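# Place an amber bottle upright beneath the capper's head

## Task

Lift one amber bottle from the bench and set it down standing upright on the pale riser on the capping machine's platform, directly below the capping head, without knocking over any of the other bottles.

## Robot and tools

Robot: two arms, left_arm and right_arm, each ending in a 16-motor four-digit hand (index, middle, ring, thumb). right_arm has a right hand; left_arm has its mirror image, a left hand. A camera stand sits behind the arms.

Frames. Scene frame: origin at table-top height, midway between the arms' nominal bases; +z up, +x forward over the table, left_arm on the +y side (image left/right does not match these names). Actual base poses: left_arm at (+0.043, +0.298, 0) m, quat_wxyz (+1.000, 0, 0, +0.014); right_arm at (+0.016, -0.335, 0) m, quat_wxyz (+1.000, 0, 0, -0.012). Hand poses, targets, velocities and wrist-camera poses are reported in each arm's own base frame; fixed cameras and the table use the scene frame. Reported hand positions can be a few cm off, more at long reach.

Hand point axes: +z points along straight fingers toward the tips; +y points out of the palm face (palm at y = -0.062 m); +x runs across the palm away from the thumb on the right hand, toward the thumb on the left hand. A rigid mast behind the wrist on the palm side can collide with things. Fingertips carry rubber caps.

execute_actions(actions, cameras). actions is a list of actions; each action lasts 0.5 s and is a table of up to 15 rows (one per 1/30 s step); if fewer rows are given, the last one repeats. Every row is one flat list of 48 numbers in [-1, 1], always covering both arms, in this order: left_arm dx, dy, dz, rx, ry, rz; left hand's 16 motor goals; left current_limit; left speed; then the same 24 for right_arm.
- dx..rz: an offset, not a pose. Each row is measured from that arm's Hand target at the start of the action (not from the previous row), along that arm's base axes. 1.0 = 0.6 m for dx, dy, dz and 180 degrees for the rotation vector rx, ry, rz; rotation is about the Hand target's position. All zeros re-requests the current target; repeating a nonzero offset in a new action moves further. Translations longer than 1.0 get scaled down. Orientation is clipped to within 40 degrees of the measured one each step.
- 16 hand numbers, order: index_mcp, index_abd, index_pip, index_dip, middle_mcp, middle_abd, middle_pip, middle_dip, ring_mcp, ring_abd, ring_pip, ring_dip, thumb_cmc, thumb_axl, thumb_mcp, thumb_ipl. Each is an absolute goal angle scaled between the hinge's stops; moving toward -1 curls/flexes. Straight values: _mcp +0.75, _abd 0.00, _pip +0.58, _dip +0.70, thumb_cmc +0.71 (thumb flat beside palm; toward -1 swings it in front of the palm), thumb_axl +0.68 (roll of the thumb), thumb_mcp +0.23, thumb_ipl +0.17. A 0 is a real goal, so to leave a hand alone resend its hand_goal, hand_current_limit and hand_speed.
- current_limit: -1 to +1 maps to 0 to 550 mA (minimum 11 mA). speed: motor goal speed = (speed+1)/2 x 8.5 rad/s. Initial values +0.4 and -0.6; the last written value persists.
cameras: list of names, ["all"], or []. If omitted, images come only when actions is empty.

Results per arm (base frame): end_effector_position (m), end_effector_quat_wxyz, Hand target (the commanded pose after clipping; next offsets start from it), joint positions, velocities ("within noise" when still), torques (offset, noisy; joints 3 and 4 wrap at ±28 N m), motor temperatures. Hand lists in the motor order: hand_goal, hand_measured, hand_current_ma (positive pushes toward -1), hand_state (moving, goal, blocked, overload), plus hand_current_limit and hand_speed. The hand often stops short of its target; resting short is not proof of contact. If still short after another action, send the gap as a new offset. The right arm's elbow sags under load, so command somewhat higher. Fingers grip only while their goal lies past the object's surface.

zoom_image(camera, region): enlarges [x0, y0, x1, y1] pixels (at most 504 x 504) from the latest image of cam_head_left, cam_head_right, cam_high, cam_left_wrist or cam_right_wrist (all 672x504). read_manual(section) returns licence texts only. finished_scene(scene) ends the scene irrevocably; the bottle must remain in place without the robot.

Cautions: do not drop the bottle, release it while it moves, topple other bottles, or let anything leave the table. Avoid slamming or forcing into fixed or heavy items, and keep the two hands from touching or pinching each other. A motor at 495 mA or more for 5 s shuts off for 10 s; a motor at 100 °C drops its arm (MOTOR HOT warns at 85 °C). Holding loads, stretching out, or pushing at unreachable poses heats motors. To stop a push, command the target back past the hand. Loose objects may get nudged occasionally. The scene keeps running while you think; smooth, efficient, quick motion is better.

Each tool is called after "Request:" by a JSON object that holds its "api" and its "payload", one argument or row to a line.

## Session

Request:
{"api": "execute_actions", "payload": {
  "actions": []
}}

Scene clock: 0.00 s.
left_arm: end_effector_position=(+0.4958, +0.3172, +0.1791) hand_goal=(+0.754, +0.000, +0.576, +0.696, +0.754, +0.000, +0.576, +0.696, +0.754, +0.000, +0.576, +0.696, +0.714, +0.678, +0.226, +0.168) hand_measured=(+0.754, +0.000, +0.576, +0.696, +0.754, +0.000, +0.576, +0.696, +0.754, +0.000, +0.576, +0.696, +0.714, +0.678, +0.226, +0.168) hand_current_ma=(+0, +0, +0, +0, +0, +0, +0, +0, +0, +0, +0, +0, +0, +0, +0, +0) hand_state=(goal, goal, goal, goal, goal, goal, goal, goal, goal, goal, goal, goal, goal, goal, goal, goal) hand_current_limit=0.40 hand_speed=-0.60 end_effector_quat_wxyz=(+0.204, -0.434, +0.858, -0.187) | right_arm: end_effector_position=(+0.1408, +0.3965, +0.2840) hand_goal=(+0.754, +0.000, +0.576, +0.696, +0.754, +0.000, +0.576, +0.696, +0.754, +0.000, +0.576, +0.696, +0.714, +0.678, +0.226, +0.168) hand_measured=(+0.754, +0.000, +0.576, +0.696, +0.754, +0.000, +0.576, +0.696, +0.754, +0.000, +0.576, +0.696, +0.714, +0.678, +0.226, +0.168) hand_current_ma=(+0, +0, +0, +0, +0, +0, +0, +0, +0, +0, +0, +0, +0, +0, +0, +0) hand_state=(goal, goal, goal, goal, goal, goal, goal, goal, goal, goal, goal, goal, goal, goal, goal, goal) hand_current_limit=0.40 hand_speed=-0.60 end_effector_quat_wxyz=(+0.483, -0.158, +0.780, +0.365)
Joint positions: left_arm=[0.583 1.769 1.645 -1.057 0.413 -2.006] | right_arm=[1.259 0.795 0.386 0.117 0.396 -1.008]
Joint velocities: within noise
Joint torques (N m): no reading
Motor temperatures (°C): left_arm=[27 32 25 31 27 27] | right_arm=[36 31 26 30 27 29]
Heat: left arm: hottest shoulder 32 °C; right arm: hottest waist 36 °C.
Hand target: left_arm +0.5019, +0.3214, +0.1830; +0.210, -0.432, +0.857, -0.186 | right_arm +0.1422, +0.4007, +0.3059; +0.491, -0.151, +0.769, +0.379

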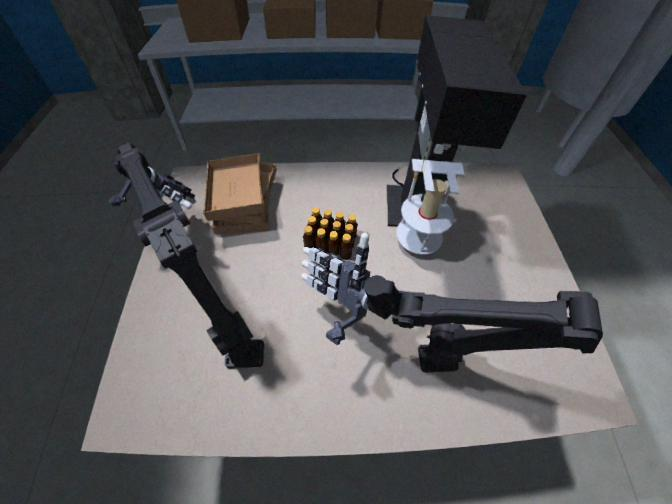

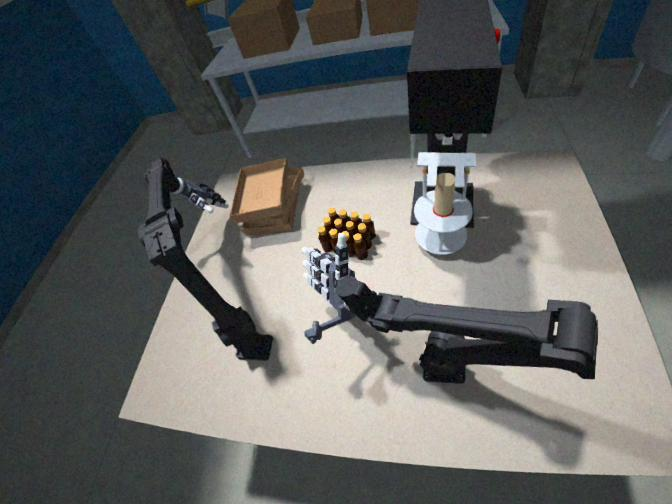

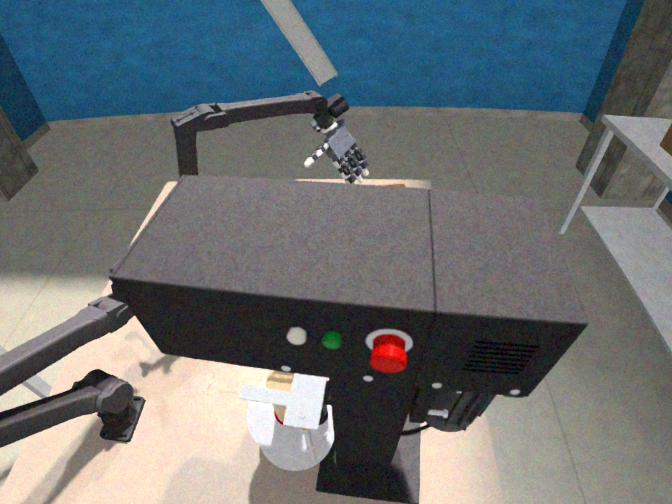

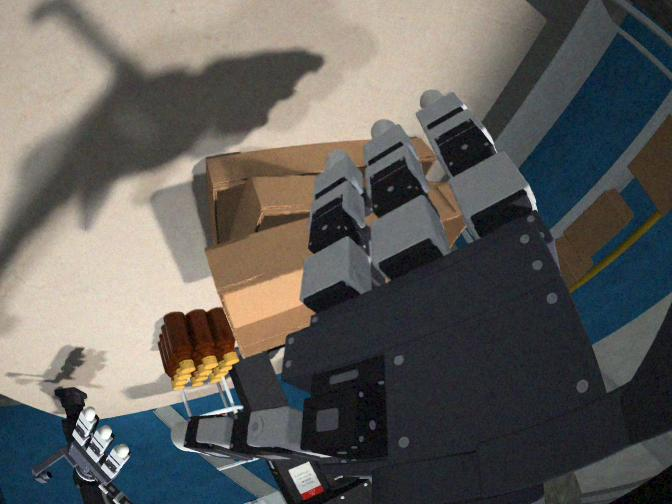

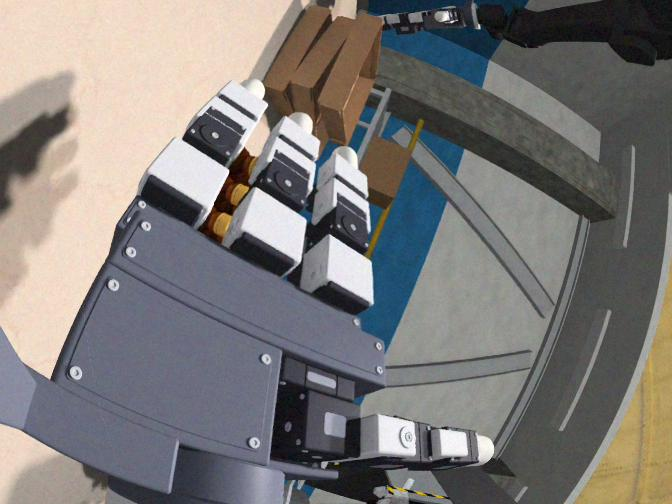

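Request:
{"api": "zoom_image", "payload": {
  "camera": "cam_head_left",
  "region": [280, 130, 480, 280]
}}

Request:
{"api": "zoom_image", "payload": {
  "camera": "cam_head_right",
  "region": [290, 130, 490, 280]
}}

Request:
{"api": "zoom_image", "payload": {
  "camera": "cam_high",
  "region": [220, 340, 420, 490]
}}

Scaled by 2.520 from the camera's 672x504 image, which has a finer 960x720 frame.

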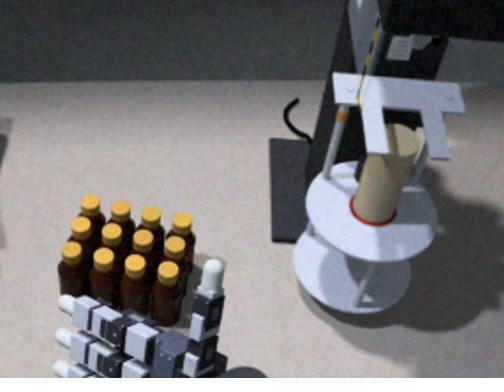

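Scaled by 2.520 from the camera's 672x504 image, which has a finer 960x720 frame.

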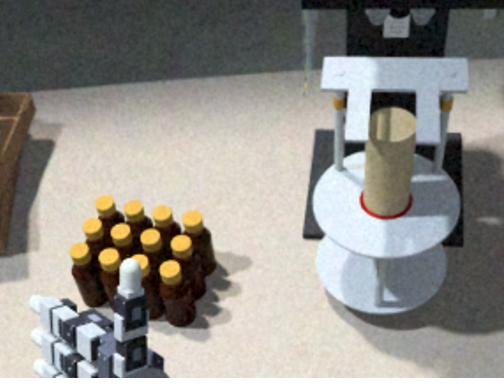

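Scaled by 2.520 from the camera's 672x504 image, which has a finer 960x720 frame.

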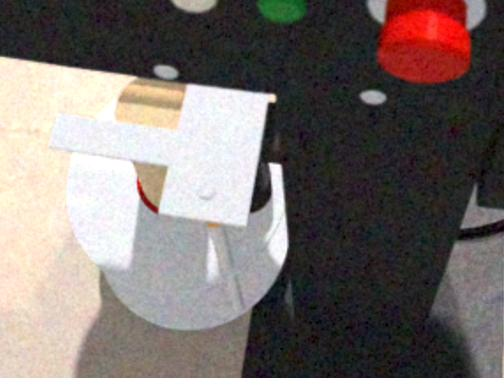

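Request:
{"api": "zoom_image", "payload": {
  "camera": "cam_head_left",
  "region": [390, 80, 490, 155]
}}

Request:
{"api": "zoom_image", "payload": {
  "camera": "cam_head_left",
  "region": [390, 150, 470, 260]
}}

Request:
{"api": "zoom_image", "payload": {
  "camera": "cam_head_right",
  "region": [390, 110, 500, 260]
}}

Request:
{"api": "zoom_image", "payload": {
  "camera": "cam_high",
  "region": [230, 360, 350, 480]
}}

Scaled by 5.040 from the camera's 672x504 image, which has a finer 960x720 frame.

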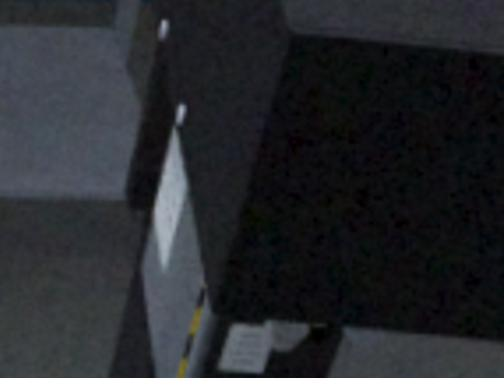

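Scaled by 4.582 from the camera's 672x504 image, which has a finer 960x720 frame.

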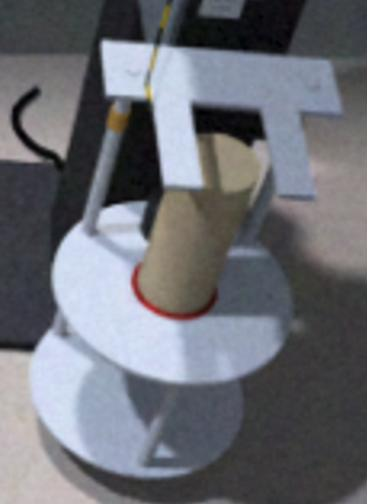

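Scaled by 3.360 from the camera's 672x504 image, which has a finer 960x720 frame.

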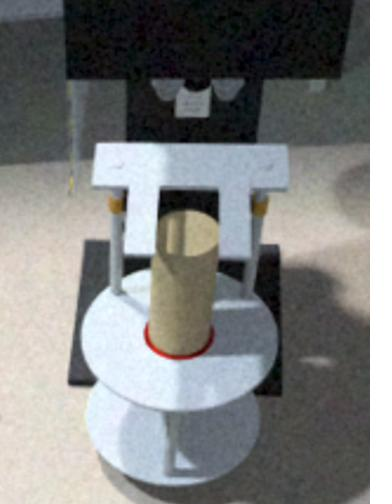

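Scaled by 4.200 from the camera's 672x504 image, which has a finer 960x720 frame.

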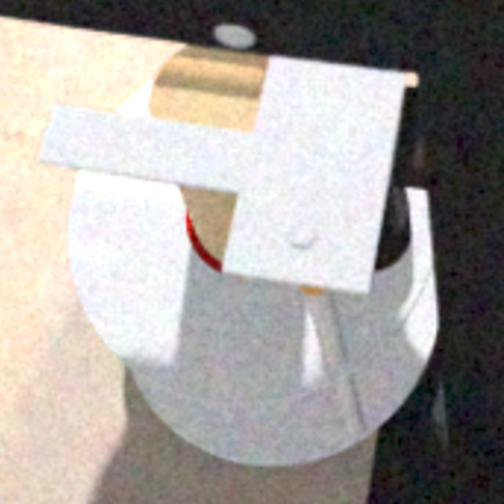

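Request:
{"api": "execute_actions", "payload": {
  "actions": [
    [[0,0,0,0,0,0,0.754,0,0.576,0.696,0.754,0,0.576,0.696,0.754,0,0.576,0.696,0.714,0.678,0.226,0.168,0.4,-0.6, 0.035,-0.054,-0.0125,0.028,0.032,-0.012,0.754,0.12,0.576,0.696,0.754,-0.12,0.576,0.696,0.754,-0.15,0.576,0.696,0.714,0.678,0.226,0.168,0.4,-0.6],[0,0,0,0,0,0,0.754,0,0.576,0.696,0.754,0,0.576,0.696,0.754,0,0.576,0.696,0.714,0.678,0.226,0.168,0.4,-0.6, 0.07,-0.109,-0.025,0.057,0.0645,-0.0238,0.754,0.12,0.576,0.696,0.754,-0.12,0.576,0.696,0.754,-0.15,0.576,0.696,0.714,0.678,0.226,0.168,0.4,-0.6]],
    [[0,0,0,0,0,0,0.754,0,0.576,0.696,0.754,0,0.576,0.696,0.754,0,0.576,0.696,0.714,0.678,0.226,0.168,0.4,-0.6, 0.07,-0.109,-0.025,0.057,0.0645,-0.0238,0.754,0.12,0.576,0.696,0.754,-0.12,0.576,0.696,0.754,-0.15,0.576,0.696,0.714,0.678,0.226,0.168,0.4,-0.6]],
    [[0,0,0,0,0,0,0.754,0,0.576,0.696,0.754,0,0.576,0.696,0.754,0,0.576,0.696,0.714,0.678,0.226,0.168,0.4,-0.6, 0.07,-0.109,-0.025,0.057,0.0645,-0.0238,0.754,0.12,0.576,0.696,0.754,-0.12,0.576,0.696,0.754,-0.15,0.576,0.696,0.714,0.678,0.226,0.168,0.4,-0.6]]
  ],
  "cameras": ["cam_head_left", "cam_right_wrist"]
}}

Scene clock: 479.73 s.
left_arm: end_effector_position=(+0.4958, +0.3172, +0.1791) hand_goal=(+0.754, +0.000, +0.576, +0.696, +0.754, +0.000, +0.576, +0.696, +0.754, +0.000, +0.576, +0.696, +0.714, +0.678, +0.226, +0.168) hand_measured=(+0.752, +0.000, +0.576, +0.696, +0.750, +0.000, +0.576, +0.696, +0.750, +0.000, +0.576, +0.696, +0.712, +0.678, +0.224, +0.168) hand_current_ma=(+0, +0, +0, +0, +0, +0, +0, +0, +0, +0, +0, +0, +0, +0, +0, +0) hand_state=(goal, goal, goal, goal, goal, goal, goal, goal, goal, goal, goal, goal, goal, goal, goal, goal) hand_current_limit=0.40 hand_speed=-0.60 end_effector_quat_wxyz=(+0.204, -0.434, +0.858, -0.187) | right_arm: end_effector_position=(+0.2648, +0.2066, +0.2552) hand_goal=(+0.754, +0.120, +0.576, +0.696, +0.754, -0.120, +0.576, +0.696, +0.754, -0.150, +0.576, +0.696, +0.714, +0.678, +0.226, +0.168) hand_measured=(+0.762, +0.116, +0.576, +0.696, +0.762, -0.120, +0.576, +0.696, +0.762, -0.150, +0.576, +0.696, +0.722, +0.678, +0.226, +0.168) hand_current_ma=(+4, -1, +0, +0, +4, +0, +0, +0, +3, +0, +0, +0, +3, +0, +0, +0) hand_state=(goal, goal, goal, goal, goal, goal, goal, goal, goal, goal, goal, goal, goal, goal, goal, goal) hand_current_limit=0.40 hand_speed=-0.60 end_effector_quat_wxyz=(+0.302, +0.181, +0.767, +0.536)
Joint positions: left_arm=[0.583 1.769 1.645 -1.057 0.413 -2.006] | right_arm=[0.451 0.528 0.129 0.135 -0.363 -0.377]
Joint torques (N m): left_arm=[1.85 -19.25 12.03 1.22 0.56 -0.06] | right_arm=[0.21 -1.32 10.15 1.99 -0.25 -0.04]
Motor temperatures (°C): left_arm=[26 38 42 28 24 25] | right_arm=[33 30 41 26 24 27]
Heat: left arm: hottest elbow 42 °C; right arm: hottest elbow 41 °C.
Hand target: left_arm +0.5019, +0.3214, +0.1830; +0.210, -0.432, +0.857, -0.186 | right_arm +0.2682, +0.2045, +0.2609; +0.302, +0.186, +0.765, +0.538
Off the commanded pose: left_arm 0.008 m, 1 deg | right_arm 0.007 m, 1 deg.
camera_calibration:
cam_right_wrist: T_world_to_cam=[[0.563071, -0.18688, 0.805001, -0.27984], [-0.0781756, -0.981773, -0.173236, 0.225293], [0.822703, 0.034613, -0.567417, 0.0435873], [0, 0, 0, 1]] pos_world=[0.139323, 0.167381, 0.289033]
Images, in order (width x height): cam_head_left 672x504, cam_right_wrist 672x504.

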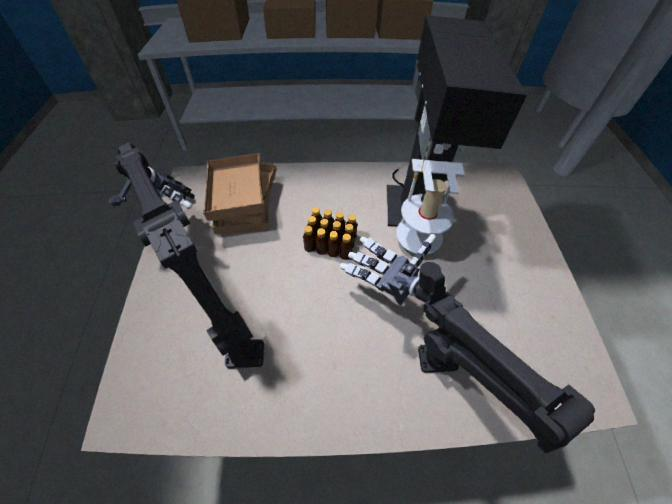

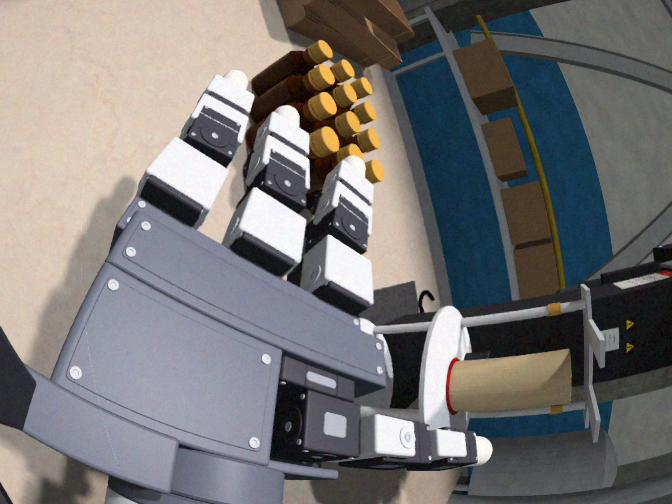

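Request:
{"api": "zoom_image", "payload": {
  "camera": "cam_right_wrist",
  "region": [180, 20, 420, 220]
}}

Request:
{"api": "zoom_image", "payload": {
  "camera": "cam_right_wrist",
  "region": [400, 260, 672, 460]
}}

Request:
{"api": "zoom_image", "payload": {
  "camera": "cam_head_left",
  "region": [290, 190, 440, 310]
}}

Scaled by 2.100 from the camera's 672x504 image, which has a finer 960x720 frame.

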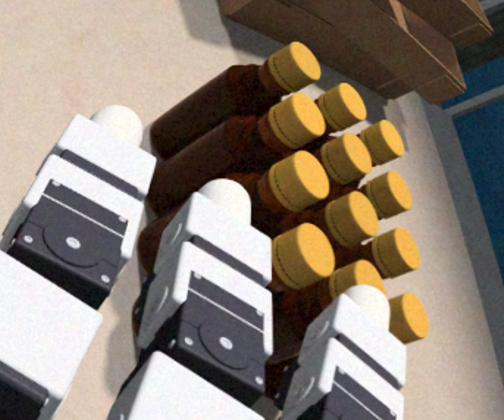

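Scaled by 1.853 from the camera's 672x504 image, which has a finer 960x720 frame.

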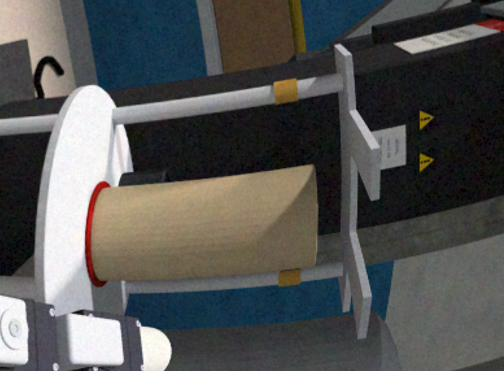

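Scaled by 3.360 from the camera's 672x504 image, which has a finer 960x720 frame.

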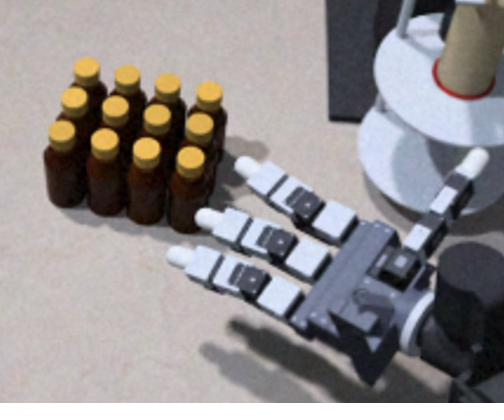

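Request:
{"api": "execute_actions", "payload": {
  "actions": [
    [[0,0,0,0,0,0,0.754,0,0.576,0.696,0.754,0,0.576,0.696,0.754,0,0.576,0.696,0.714,0.678,0.226,0.168,0.4,-0.6, 0.065,-0.08,-0.073,0.057,0.0645,-0.0238,0.754,0.12,0.576,0.696,0.754,-0.12,0.576,0.696,0.754,-0.15,0.576,0.696,0.714,0.678,0.226,0.168,0.4,-0.6]]
  ],
  "cameras": ["cam_head_left", "cam_right_wrist"]
}}

Request:
{"api": "zoom_image", "payload": {
  "camera": "cam_right_wrist",
  "region": [180, 20, 420, 220]
}}

Scene clock: 535.10 s.
left_arm: end_effector_position=(+0.4958, +0.3172, +0.1791) hand_goal=(+0.754, +0.000, +0.576, +0.696, +0.754, +0.000, +0.576, +0.696, +0.754, +0.000, +0.576, +0.696, +0.714, +0.678, +0.226, +0.168) hand_measured=(+0.752, +0.000, +0.576, +0.696, +0.750, +0.000, +0.576, +0.696, +0.750, +0.000, +0.576, +0.696, +0.712, +0.678, +0.224, +0.168) hand_current_ma=(+0, +0, +0, +0, +0, +0, +0, +0, +0, +0, +0, +0, +0, +0, +0, +0) hand_state=(goal, goal, goal, goal, goal, goal, goal, goal, goal, goal, goal, goal, goal, goal, goal, goal) hand_current_limit=0.40 hand_speed=-0.60 end_effector_quat_wxyz=(+0.204, -0.434, +0.858, -0.187) | right_arm: end_effector_position=(+0.3032, +0.1592, +0.2119) hand_goal=(+0.754, +0.120, +0.576, +0.696, +0.754, -0.120, +0.576, +0.696, +0.754, -0.150, +0.576, +0.696, +0.714, +0.678, +0.226, +0.168) hand_measured=(+0.762, +0.118, +0.576, +0.696, +0.762, -0.120, +0.576, +0.696, +0.762, -0.150, +0.576, +0.696, +0.722, +0.678, +0.226, +0.168) hand_current_ma=(+4, +0, +0, +0, +4, +0, +0, +0, +4, +0, +0, +0, +3, +0, +0, +0) hand_state=(goal, goal, goal, goal, goal, goal, goal, goal, goal, goal, goal, goal, goal, goal, goal, goal) hand_current_limit=0.40 hand_speed=-0.60 end_effector_quat_wxyz=(+0.219, +0.293, +0.741, +0.563)
Joint positions: left_arm=[0.583 1.769 1.645 -1.057 0.413 -2.006] | right_arm=[0.227 0.755 0.08 0.35 -0.571 -0.175]
Joint torques (N m): left_arm=[1.79 -19.25 12.01 1.21 0.56 -0.06] | right_arm=[0.03 -1.14 8.42 2.96 -0.34 -0.09]
Heat: left arm: hottest elbow 42 °C; right arm: hottest elbow 37 °C.
Hand target: left_arm +0.5019, +0.3214, +0.1830; +0.210, -0.432, +0.857, -0.186 | right_arm +0.3072, +0.1566, +0.2172; +0.226, +0.294, +0.733, +0.571
Off the commanded pose: left_arm 0.008 m, 1 deg | right_arm 0.007 m, 1 deg.
camera_calibration:
cam_right_wrist: T_world_to_cam=[[0.700683, -0.35687, 0.617809, -0.250497], [-0.204968, -0.9301, -0.304798, 0.23239], [0.683397, 0.0869359, -0.724852, 0.0564671], [0, 0, 0, 1]] pos_world=[0.184562, 0.121842, 0.266522]
Images, in order (width x height): cam_head_left 672x504, cam_right_wrist 672x504.

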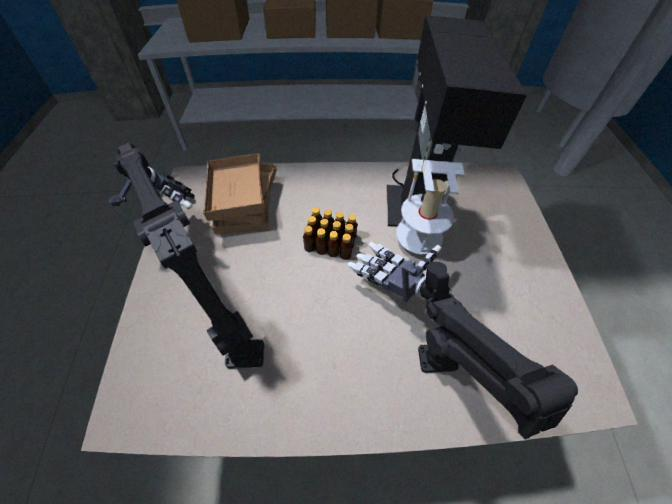

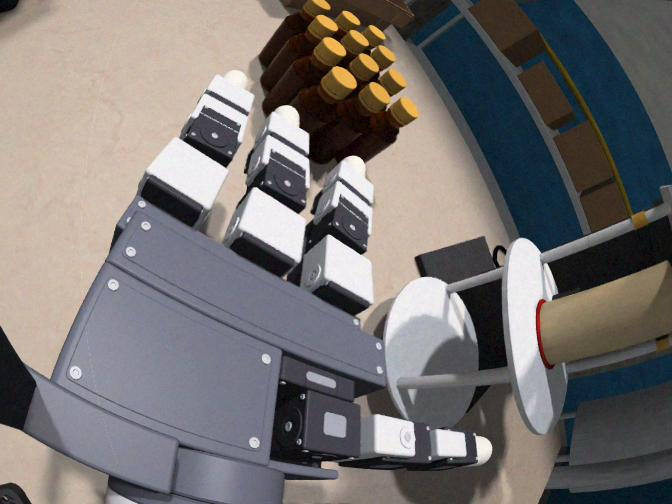

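Scaled by 2.100 from the camera's 672x504 image, which has a finer 960x720 frame.

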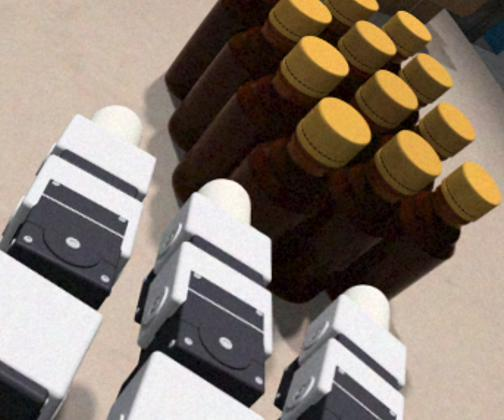

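Request:
{"api": "execute_actions", "payload": {
  "actions": [
    [[0,0,0,0,0,0,0.754,0,0.576,0.696,0.754,0,0.576,0.696,0.754,0,0.576,0.696,0.714,0.678,0.226,0.168,0.4,-0.6, 0.072,0.077,0.005,0,0,0,0.754,0.12,0.576,0.696,0.754,-0.12,0.576,0.696,0.754,-0.15,0.576,0.696,0.714,0.678,0.226,0.168,0.4,-0.6]]
  ],
  "cameras": ["cam_head_left", "cam_head_right", "cam_right_wrist"]
}}

Request:
{"api": "zoom_image", "payload": {
  "camera": "cam_right_wrist",
  "region": [180, 20, 420, 220]
}}

Request:
{"api": "zoom_image", "payload": {
  "camera": "cam_head_right",
  "region": [290, 190, 410, 290]
}}

Request:
{"api": "zoom_image", "payload": {
  "camera": "cam_head_left",
  "region": [290, 190, 410, 290]
}}

Scene clock: 576.23 s.
left_arm: end_effector_position=(+0.4958, +0.3172, +0.1791) hand_goal=(+0.754, +0.000, +0.576, +0.696, +0.754, +0.000, +0.576, +0.696, +0.754, +0.000, +0.576, +0.696, +0.714, +0.678, +0.226, +0.168) hand_measured=(+0.752, +0.000, +0.576, +0.696, +0.750, +0.000, +0.576, +0.696, +0.750, +0.000, +0.576, +0.696, +0.712, +0.678, +0.224, +0.168) hand_current_ma=(+0, +0, +0, +0, +0, +0, +0, +0, +0, +0, +0, +0, +0, +0, +0, +0) hand_state=(goal, goal, goal, goal, goal, goal, goal, goal, goal, goal, goal, goal, goal, goal, goal, goal) hand_current_limit=0.40 hand_speed=-0.60 end_effector_quat_wxyz=(+0.204, -0.434, +0.858, -0.187) | right_arm: end_effector_position=(+0.3372, +0.1947, +0.1965) hand_goal=(+0.754, +0.120, +0.576, +0.696, +0.754, -0.120, +0.576, +0.696, +0.754, -0.150, +0.576, +0.696, +0.714, +0.678, +0.226, +0.168) hand_measured=(+0.762, +0.118, +0.576, +0.696, +0.762, -0.120, +0.576, +0.696, +0.762, -0.150, +0.576, +0.696, +0.722, +0.678, +0.226, +0.168) hand_current_ma=(+4, +0, +0, +0, +4, +0, +0, +0, +4, +0, +0, +0, +3, +0, +0, +0) hand_state=(goal, goal, goal, goal, goal, goal, goal, goal, goal, goal, goal, goal, goal, goal, goal, goal) hand_current_limit=0.40 hand_speed=-0.60 end_effector_quat_wxyz=(+0.212, +0.306, +0.746, +0.552)
Joint positions: left_arm=[0.583 1.769 1.645 -1.057 0.413 -2.006] | right_arm=[0.371 1.067 0.153 0.578 -0.421 -0.119]
Joint torques (N m): left_arm=[1.85 -19.25 12.01 1.2 0.56 -0.06] | right_arm=[1.32 -3.6 10.41 3.17 -0.12 -0.05]
Motor temperatures (°C): left_arm=[26 38 43 27 24 25] | right_arm=[33 29 35 26 25 27]
Heat: left arm: hottest elbow 43 °C; right arm: hottest elbow 35 °C.
Hand target: left_arm +0.5019, +0.3214, +0.1830; +0.210, -0.432, +0.857, -0.186 | right_arm +0.3504, +0.2028, +0.2201; +0.225, +0.294, +0.733, +0.571
Off the commanded pose: left_arm 0.008 m, 1 deg | right_arm 0.028 m, 3 deg.
camera_calibration:
cam_right_wrist: T_world_to_cam=[[0.716621, -0.358614, 0.598206, -0.253314], [-0.227301, -0.930945, -0.28579, 0.271543], [0.659385, 0.0688304, -0.748648, 0.0352314], [0, 0, 0, 1]] pos_world=[0.220021, 0.159524, 0.255514]
Images, in order (width x height): cam_head_left 672x504, cam_head_right 672x504, cam_right_wrist 672x504.

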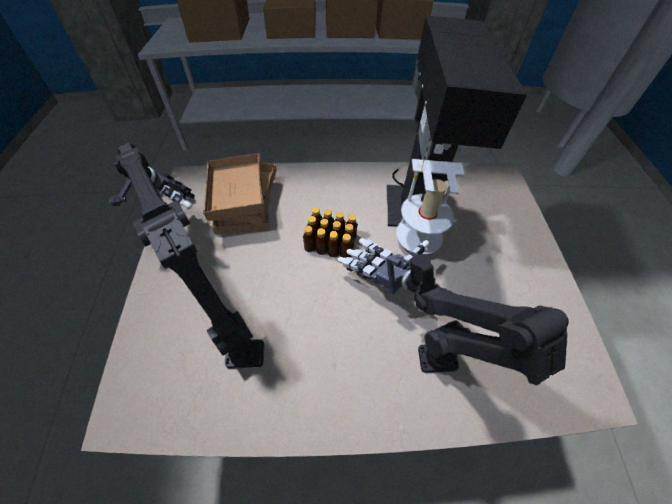

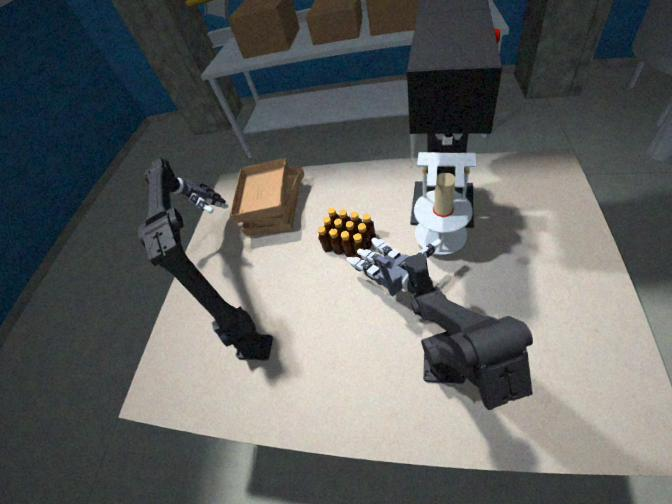

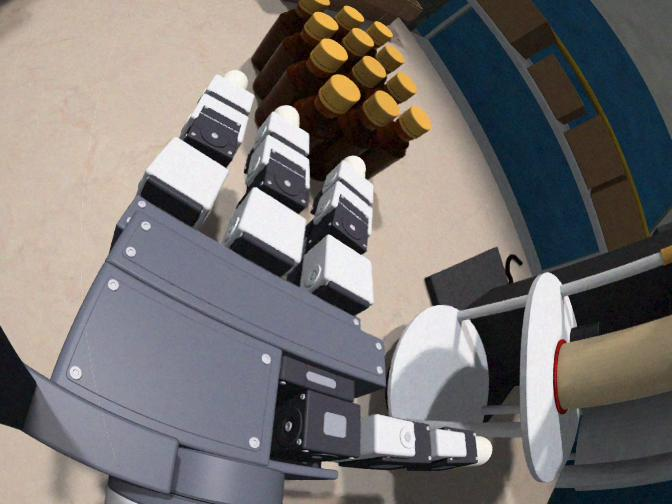

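Scaled by 2.100 from the camera's 672x504 image, which has a finer 960x720 frame.

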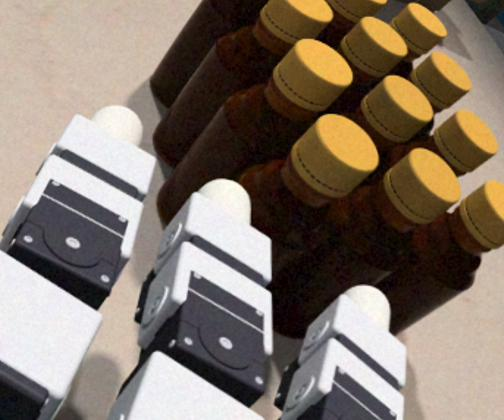

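Scaled by 4.200 from the camera's 672x504 image, which has a finer 960x720 frame.

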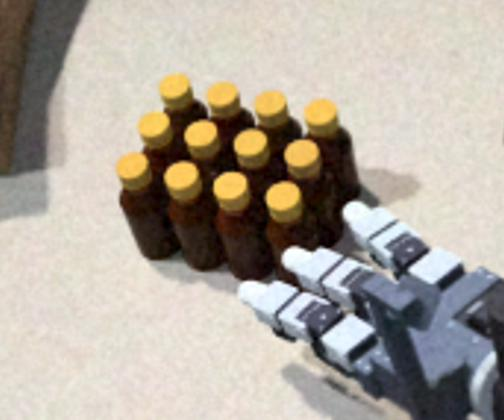

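Scaled by 4.200 from the camera's 672x504 image, which has a finer 960x720 frame.

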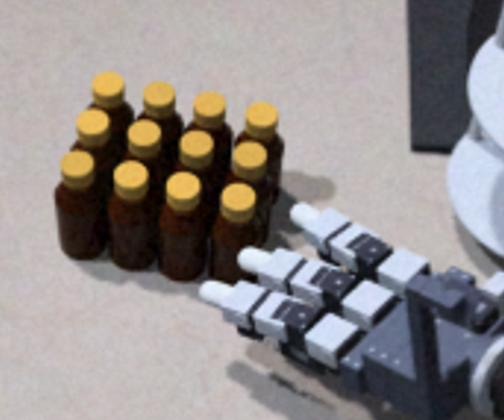

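Request:
{"api": "execute_actions", "payload": {
  "actions": [
    [[0,0,0,0,0,0,0.754,0,0.576,0.696,0.754,0,0.576,0.696,0.754,0,0.576,0.696,0.714,0.678,0.226,0.168,0.4,-0.6, 0.021,0.045,0.038,0,0,0,0.754,0.12,0.576,0.696,0.754,-0.12,0.576,0.696,0.754,-0.15,0.576,0.696,0.714,0.678,0.226,0.168,0.4,-0.6]]
  ],
  "cameras": ["cam_head_left", "cam_head_right", "cam_right_wrist"]
}}

Request:
{"api": "zoom_image", "payload": {
  "camera": "cam_right_wrist",
  "region": [220, 30, 420, 200]
}}

Request:
{"api": "zoom_image", "payload": {
  "camera": "cam_head_right",
  "region": [310, 200, 410, 280]
}}

Request:
{"api": "zoom_image", "payload": {
  "camera": "cam_head_left",
  "region": [310, 200, 410, 280]
}}

Scene clock: 648.80 s.
left_arm: end_effector_position=(+0.4958, +0.3172, +0.1791) hand_goal=(+0.754, +0.000, +0.576, +0.696, +0.754, +0.000, +0.576, +0.696, +0.754, +0.000, +0.576, +0.696, +0.714, +0.678, +0.226, +0.168) hand_measured=(+0.752, +0.000, +0.576, +0.696, +0.750, +0.000, +0.576, +0.696, +0.750, +0.000, +0.576, +0.696, +0.712, +0.678, +0.224, +0.168) hand_current_ma=(+0, +0, +0, +0, +0, +0, +0, +0, +0, +0, +0, +0, +0, +0, +0, +0) hand_state=(goal, goal, goal, goal, goal, goal, goal, goal, goal, goal, goal, goal, goal, goal, goal, goal) hand_current_limit=0.40 hand_speed=-0.60 end_effector_quat_wxyz=(+0.204, -0.434, +0.858, -0.187) | right_arm: end_effector_position=(+0.3513, +0.2215, +0.2252) hand_goal=(+0.754, +0.120, +0.576, +0.696, +0.754, -0.120, +0.576, +0.696, +0.754, -0.150, +0.576, +0.696, +0.714, +0.678, +0.226, +0.168) hand_measured=(+0.762, +0.118, +0.576, +0.696, +0.762, -0.120, +0.576, +0.696, +0.762, -0.150, +0.576, +0.696, +0.722, +0.678, +0.226, +0.168) hand_current_ma=(+4, +0, +0, +0, +4, +0, +0, +0, +4, +0, +0, +0, +3, +0, +0, +0) hand_state=(goal, goal, goal, goal, goal, goal, goal, goal, goal, goal, goal, goal, goal, goal, goal, goal) hand_current_limit=0.40 hand_speed=-0.60 end_effector_quat_wxyz=(+0.222, +0.299, +0.740, +0.561)
Joint positions: left_arm=[0.583 1.769 1.645 -1.057 0.413 -2.006] | right_arm=[0.459 1.067 0.235 0.539 -0.338 -0.093]
Joint torques (N m): left_arm=[1.85 -19.25 12.03 1.2 0.56 -0.06] | right_arm=[1.32 -4.19 11.08 1.98 -0.08 -0.05]
Heat: left arm: hottest elbow 44 °C; right arm: hottest elbow 37 °C.
Hand target: left_arm +0.5019, +0.3214, +0.1830; +0.210, -0.432, +0.857, -0.186 | right_arm +0.3631, +0.2297, +0.2429; +0.225, +0.294, +0.733, +0.571
Off the commanded pose: left_arm 0.008 m, 1 deg | right_arm 0.023 m, 2 deg.
camera_calibration:
cam_right_wrist: T_world_to_cam=[[0.698116, -0.364653, 0.616167, -0.267208], [-0.217879, -0.92797, -0.302324, 0.307731], [0.682028, 0.0768071, -0.727281, 0.031132], [0, 0, 0, 1]] pos_world=[0.232357, 0.185737, 0.280321]
Images, in order (width x height): cam_head_left 672x504, cam_head_right 672x504, cam_right_wrist 672x504.

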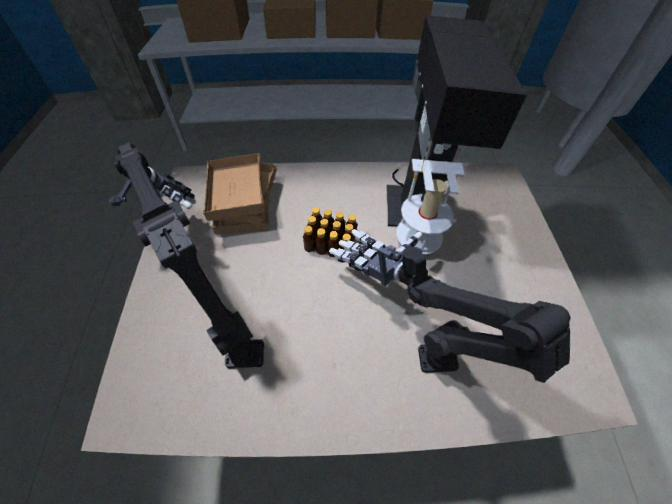

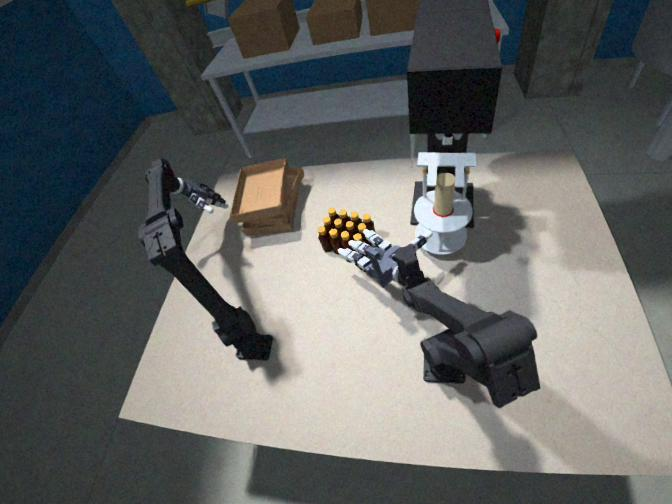

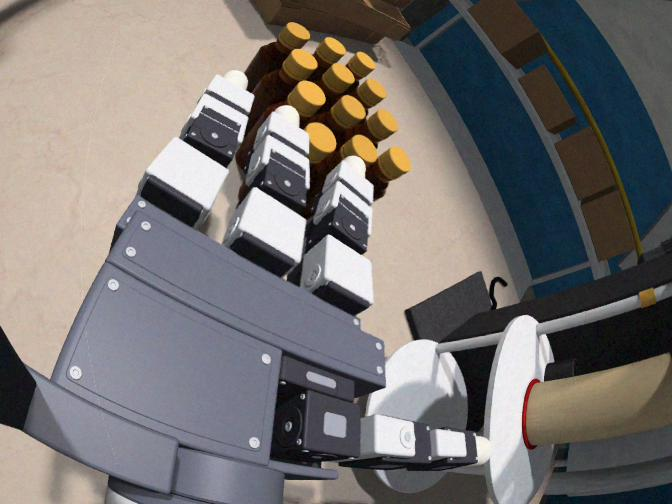

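Scaled by 2.520 from the camera's 672x504 image, which has a finer 960x720 frame.

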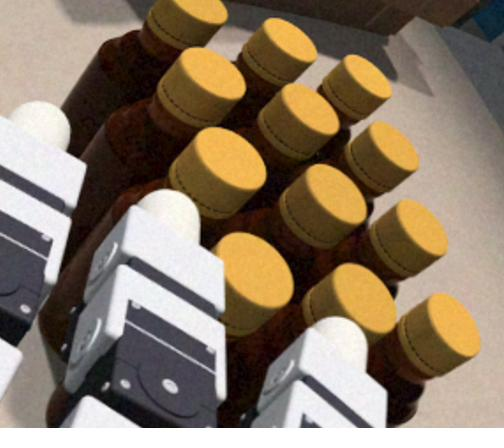

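Scaled by 5.040 from the camera's 672x504 image, which has a finer 960x720 frame.

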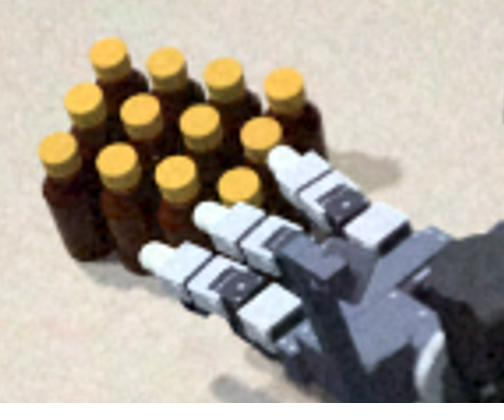

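Scaled by 5.040 from the camera's 672x504 image, which has a finer 960x720 frame.

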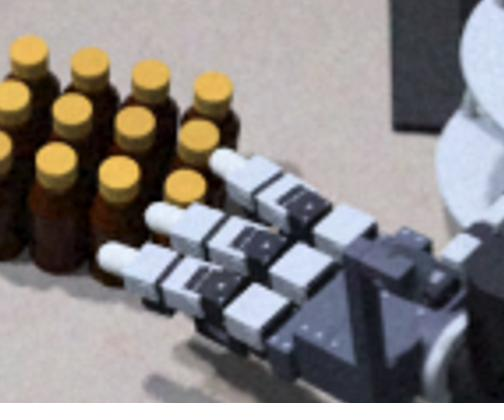

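Request:
{"api": "execute_actions", "payload": {
  "actions": [
    [[0,0,0,0,0,0,0.754,0,0.576,0.696,0.754,0,0.576,0.696,0.754,0,0.576,0.696,0.714,0.678,0.226,0.168,0.4,-0.6, 0.0105,0.0115,-0.0185,0,0,0,0.754,0.07,0.576,0.696,0.754,-0.07,0.576,0.696,0.754,-0.15,0.576,0.696,0.714,0.678,0.226,0.168,0.4,-0.6]]
  ],
  "cameras": ["cam_head_left", "cam_head_right", "cam_right_wrist"]
}}

Request:
{"api": "zoom_image", "payload": {
  "camera": "cam_right_wrist",
  "region": [260, 80, 400, 200]
}}

Request:
{"api": "zoom_image", "payload": {
  "camera": "cam_head_right",
  "region": [310, 200, 410, 280]
}}

Request:
{"api": "zoom_image", "payload": {
  "camera": "cam_head_left",
  "region": [310, 200, 410, 280]
}}

Scene clock: 676.87 s.
left_arm: end_effector_position=(+0.4958, +0.3172, +0.1791) hand_goal=(+0.754, +0.000, +0.576, +0.696, +0.754, +0.000, +0.576, +0.696, +0.754, +0.000, +0.576, +0.696, +0.714, +0.678, +0.226, +0.168) hand_measured=(+0.752, +0.000, +0.576, +0.696, +0.750, +0.000, +0.576, +0.696, +0.750, +0.000, +0.576, +0.696, +0.712, +0.678, +0.224, +0.168) hand_current_ma=(+0, +0, +0, +0, +0, +0, +0, +0, +0, +0, +0, +0, +0, +0, +0, +0) hand_state=(goal, goal, goal, goal, goal, goal, goal, goal, goal, goal, goal, goal, goal, goal, goal, goal) hand_current_limit=0.40 hand_speed=-0.60 end_effector_quat_wxyz=(+0.204, -0.434, +0.858, -0.187) | right_arm: end_effector_position=(+0.3573, +0.2273, +0.2049) hand_goal=(+0.754, +0.070, +0.576, +0.696, +0.754, -0.070, +0.576, +0.696, +0.754, -0.150, +0.576, +0.696, +0.714, +0.678, +0.226, +0.168) hand_measured=(+0.762, +0.072, +0.576, +0.696, +0.762, -0.072, +0.576, +0.696, +0.762, -0.150, +0.576, +0.696, +0.722, +0.678, +0.226, +0.168) hand_current_ma=(+4, +0, +0, +0, +4, +0, +0, +0, +4, +0, +0, +0, +3, +0, +0, +0) hand_state=(goal, goal, goal, goal, goal, goal, goal, goal, goal, goal, goal, goal, goal, goal, goal, goal) hand_current_limit=0.40 hand_speed=-0.60 end_effector_quat_wxyz=(+0.212, +0.307, +0.748, +0.549)
Joint positions: left_arm=[0.583 1.769 1.645 -1.057 0.413 -2.006] | right_arm=[0.47 1.151 0.238 0.583 -0.325 -0.089]
Joint torques (N m): left_arm=[1.85 -19.25 12.03 1.2 0.56 -0.06] | right_arm=[1.32 -4.89 10.62 3.22 -0.09 -0.07]
Heat: left arm: hottest elbow 44 °C; right arm: hottest elbow 39 °C.
Hand target: left_arm +0.5019, +0.3214, +0.1830; +0.210, -0.432, +0.857, -0.186 | right_arm +0.3693, +0.2366, +0.2317; +0.225, +0.294, +0.733, +0.571
Off the commanded pose: left_arm 0.008 m, 1 deg | right_arm 0.031 m, 4 deg.
camera_calibration:
cam_right_wrist: T_world_to_cam=[[0.71814, -0.354996, 0.598542, -0.262491], [-0.22883, -0.932733, -0.278651, 0.308451], [0.6572, 0.0631466, -0.751066, 0.0285618], [0, 0, 0, 1]] pos_world=[0.240317, 0.192716, 0.264514]
Images, in order (width x height): cam_head_left 672x504, cam_head_right 672x504, cam_right_wrist 672x504.

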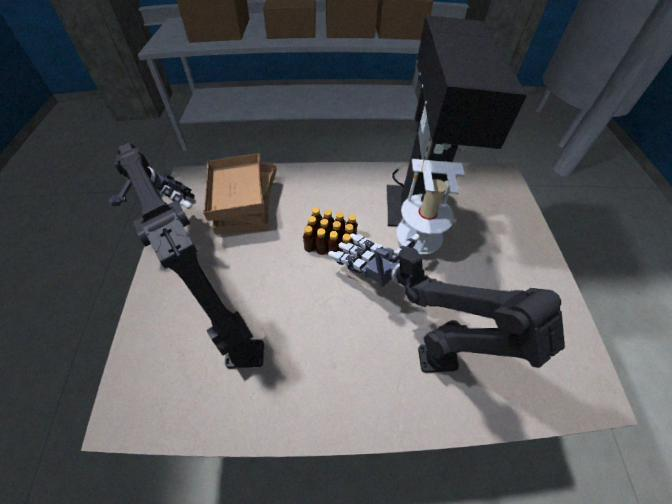

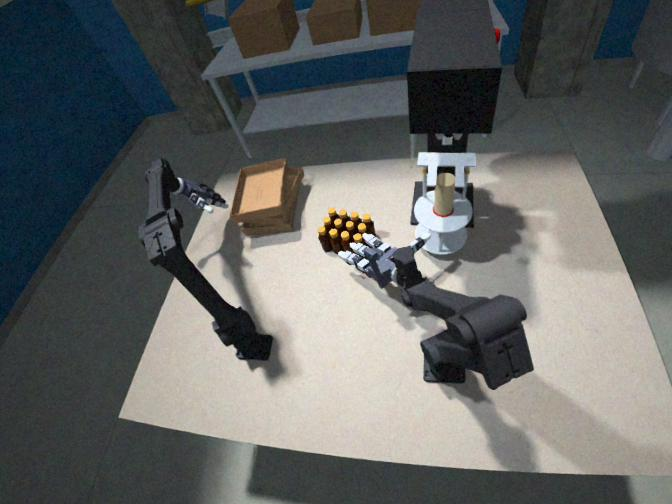

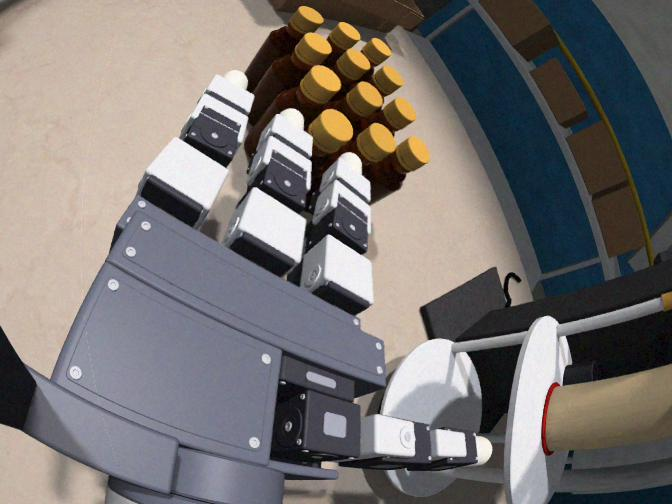

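Scaled by 3.600 from the camera's 672x504 image, which has a finer 960x720 frame.

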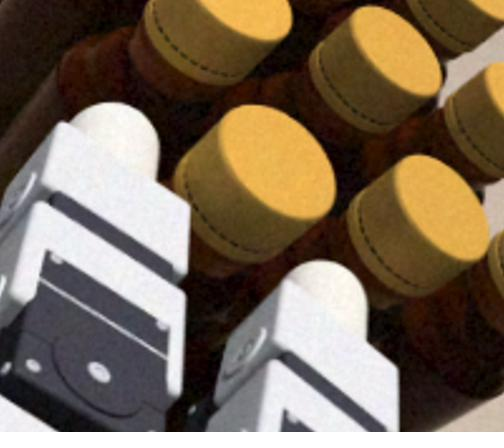

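Scaled by 5.040 from the camera's 672x504 image, which has a finer 960x720 frame.

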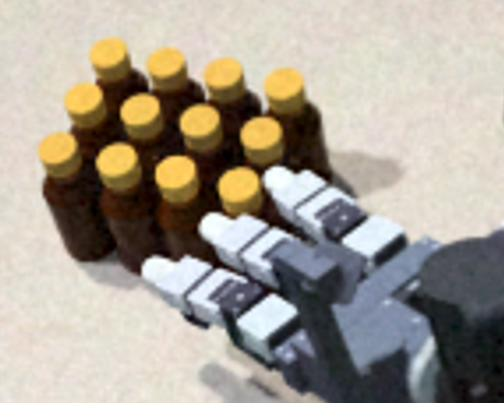

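Scaled by 5.040 from the camera's 672x504 image, which has a finer 960x720 frame.

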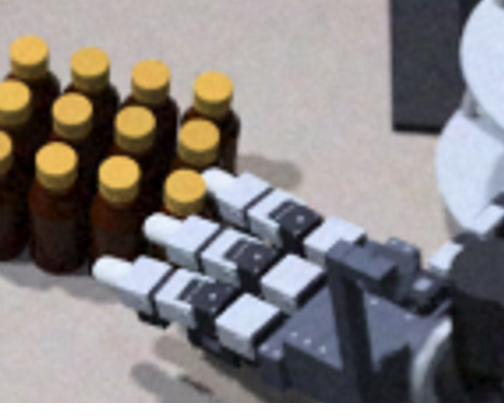

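Request:
{"api": "execute_actions", "payload": {
  "actions": [
    [[0,0,0,0,0,0,0.754,0,0.576,0.696,0.754,0,0.576,0.696,0.754,0,0.576,0.696,0.714,0.678,0.226,0.168,0.4,-0.6, 0,0,0.02,0,0,0,0.754,0.07,0.576,0.696,0.754,-0.07,0.576,0.696,0.754,-0.15,0.576,0.696,0.714,0.678,0.226,0.168,0.4,-0.6]]
  ],
  "cameras": ["cam_right_wrist"]
}}

Request:
{"api": "zoom_image", "payload": {
  "camera": "cam_right_wrist",
  "region": [260, 80, 400, 200]
}}

Scene clock: 700.47 s.
left_arm: end_effector_position=(+0.4958, +0.3172, +0.1791) hand_goal=(+0.754, +0.000, +0.576, +0.696, +0.754, +0.000, +0.576, +0.696, +0.754, +0.000, +0.576, +0.696, +0.714, +0.678, +0.226, +0.168) hand_measured=(+0.752, +0.000, +0.576, +0.696, +0.750, +0.000, +0.576, +0.696, +0.750, +0.000, +0.576, +0.696, +0.712, +0.678, +0.224, +0.168) hand_current_ma=(+0, +0, +0, +0, +0, +0, +0, +0, +0, +0, +0, +0, +0, +0, +0, +0) hand_state=(goal, goal, goal, goal, goal, goal, goal, goal, goal, goal, goal, goal, goal, goal, goal, goal) hand_current_limit=0.40 hand_speed=-0.60 end_effector_quat_wxyz=(+0.204, -0.434, +0.858, -0.187) | right_arm: end_effector_position=(+0.3582, +0.2276, +0.2132) hand_goal=(+0.754, +0.070, +0.576, +0.696, +0.754, -0.070, +0.576, +0.696, +0.754, -0.150, +0.576, +0.696, +0.714, +0.678, +0.226, +0.168) hand_measured=(+0.772, +0.070, +0.584, +0.698, +0.762, -0.072, +0.576, +0.696, +0.762, -0.150, +0.576, +0.696, +0.722, +0.678, +0.226, +0.168) hand_current_ma=(+13, +0, +3, +0, +4, +0, +0, +0, +4, +0, +0, +0, +3, +0, +0, +0) hand_state=(goal, goal, goal, goal, goal, goal, goal, goal, goal, goal, goal, goal, goal, goal, goal, goal) hand_current_limit=0.40 hand_speed=-0.60 end_effector_quat_wxyz=(+0.214, +0.306, +0.746, +0.551)
Joint positions: left_arm=[0.583 1.769 1.645 -1.057 0.413 -2.006] | right_arm=[0.47 1.122 0.249 0.55 -0.325 -0.086]
Joint torques (N m): left_arm=[1.85 -19.31 12.03 1.18 0.57 -0.06] | right_arm=[1.14 -6.77 11.23 1.91 -0.08 -0.1]
Motor temperatures (°C): left_arm=[25 39 44 27 24 25] | right_arm=[32 29 40 26 24 27]
Heat: left arm: hottest elbow 44 °C; right arm: hottest elbow 40 °C.
Hand target: left_arm +0.5019, +0.3214, +0.1830; +0.210, -0.432, +0.857, -0.186 | right_arm +0.3693, +0.2366, +0.2437; +0.225, +0.294, +0.733, +0.571
Off the commanded pose: left_arm 0.008 m, 1 deg | right_arm 0.034 m, 3 deg.
camera_calibration:
cam_right_wrist: T_world_to_cam=[[0.715136, -0.358271, 0.600185, -0.266565], [-0.228204, -0.931273, -0.283997, 0.311735], [0.660684, 0.0661323, -0.747746, 0.0315539], [0, 0, 0, 1]] pos_world=[0.240923, 0.192721, 0.272115]
Images, in order (width x height): cam_right_wrist 672x504.

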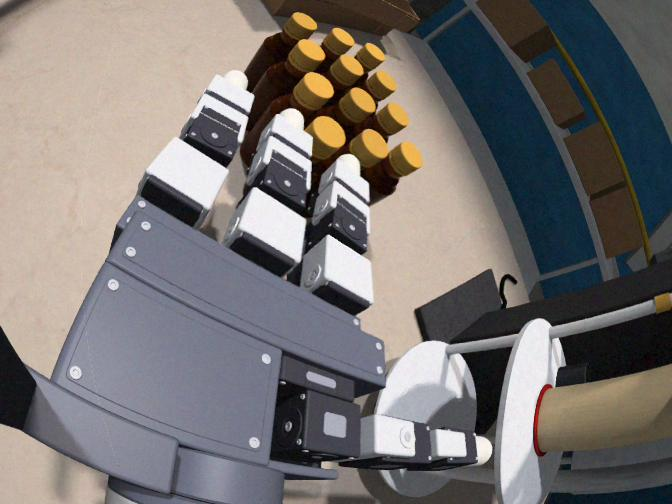

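Scaled by 3.600 from the camera's 672x504 image, which has a finer 960x720 frame.

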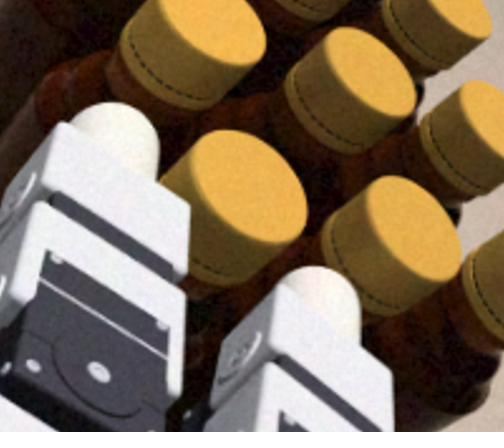

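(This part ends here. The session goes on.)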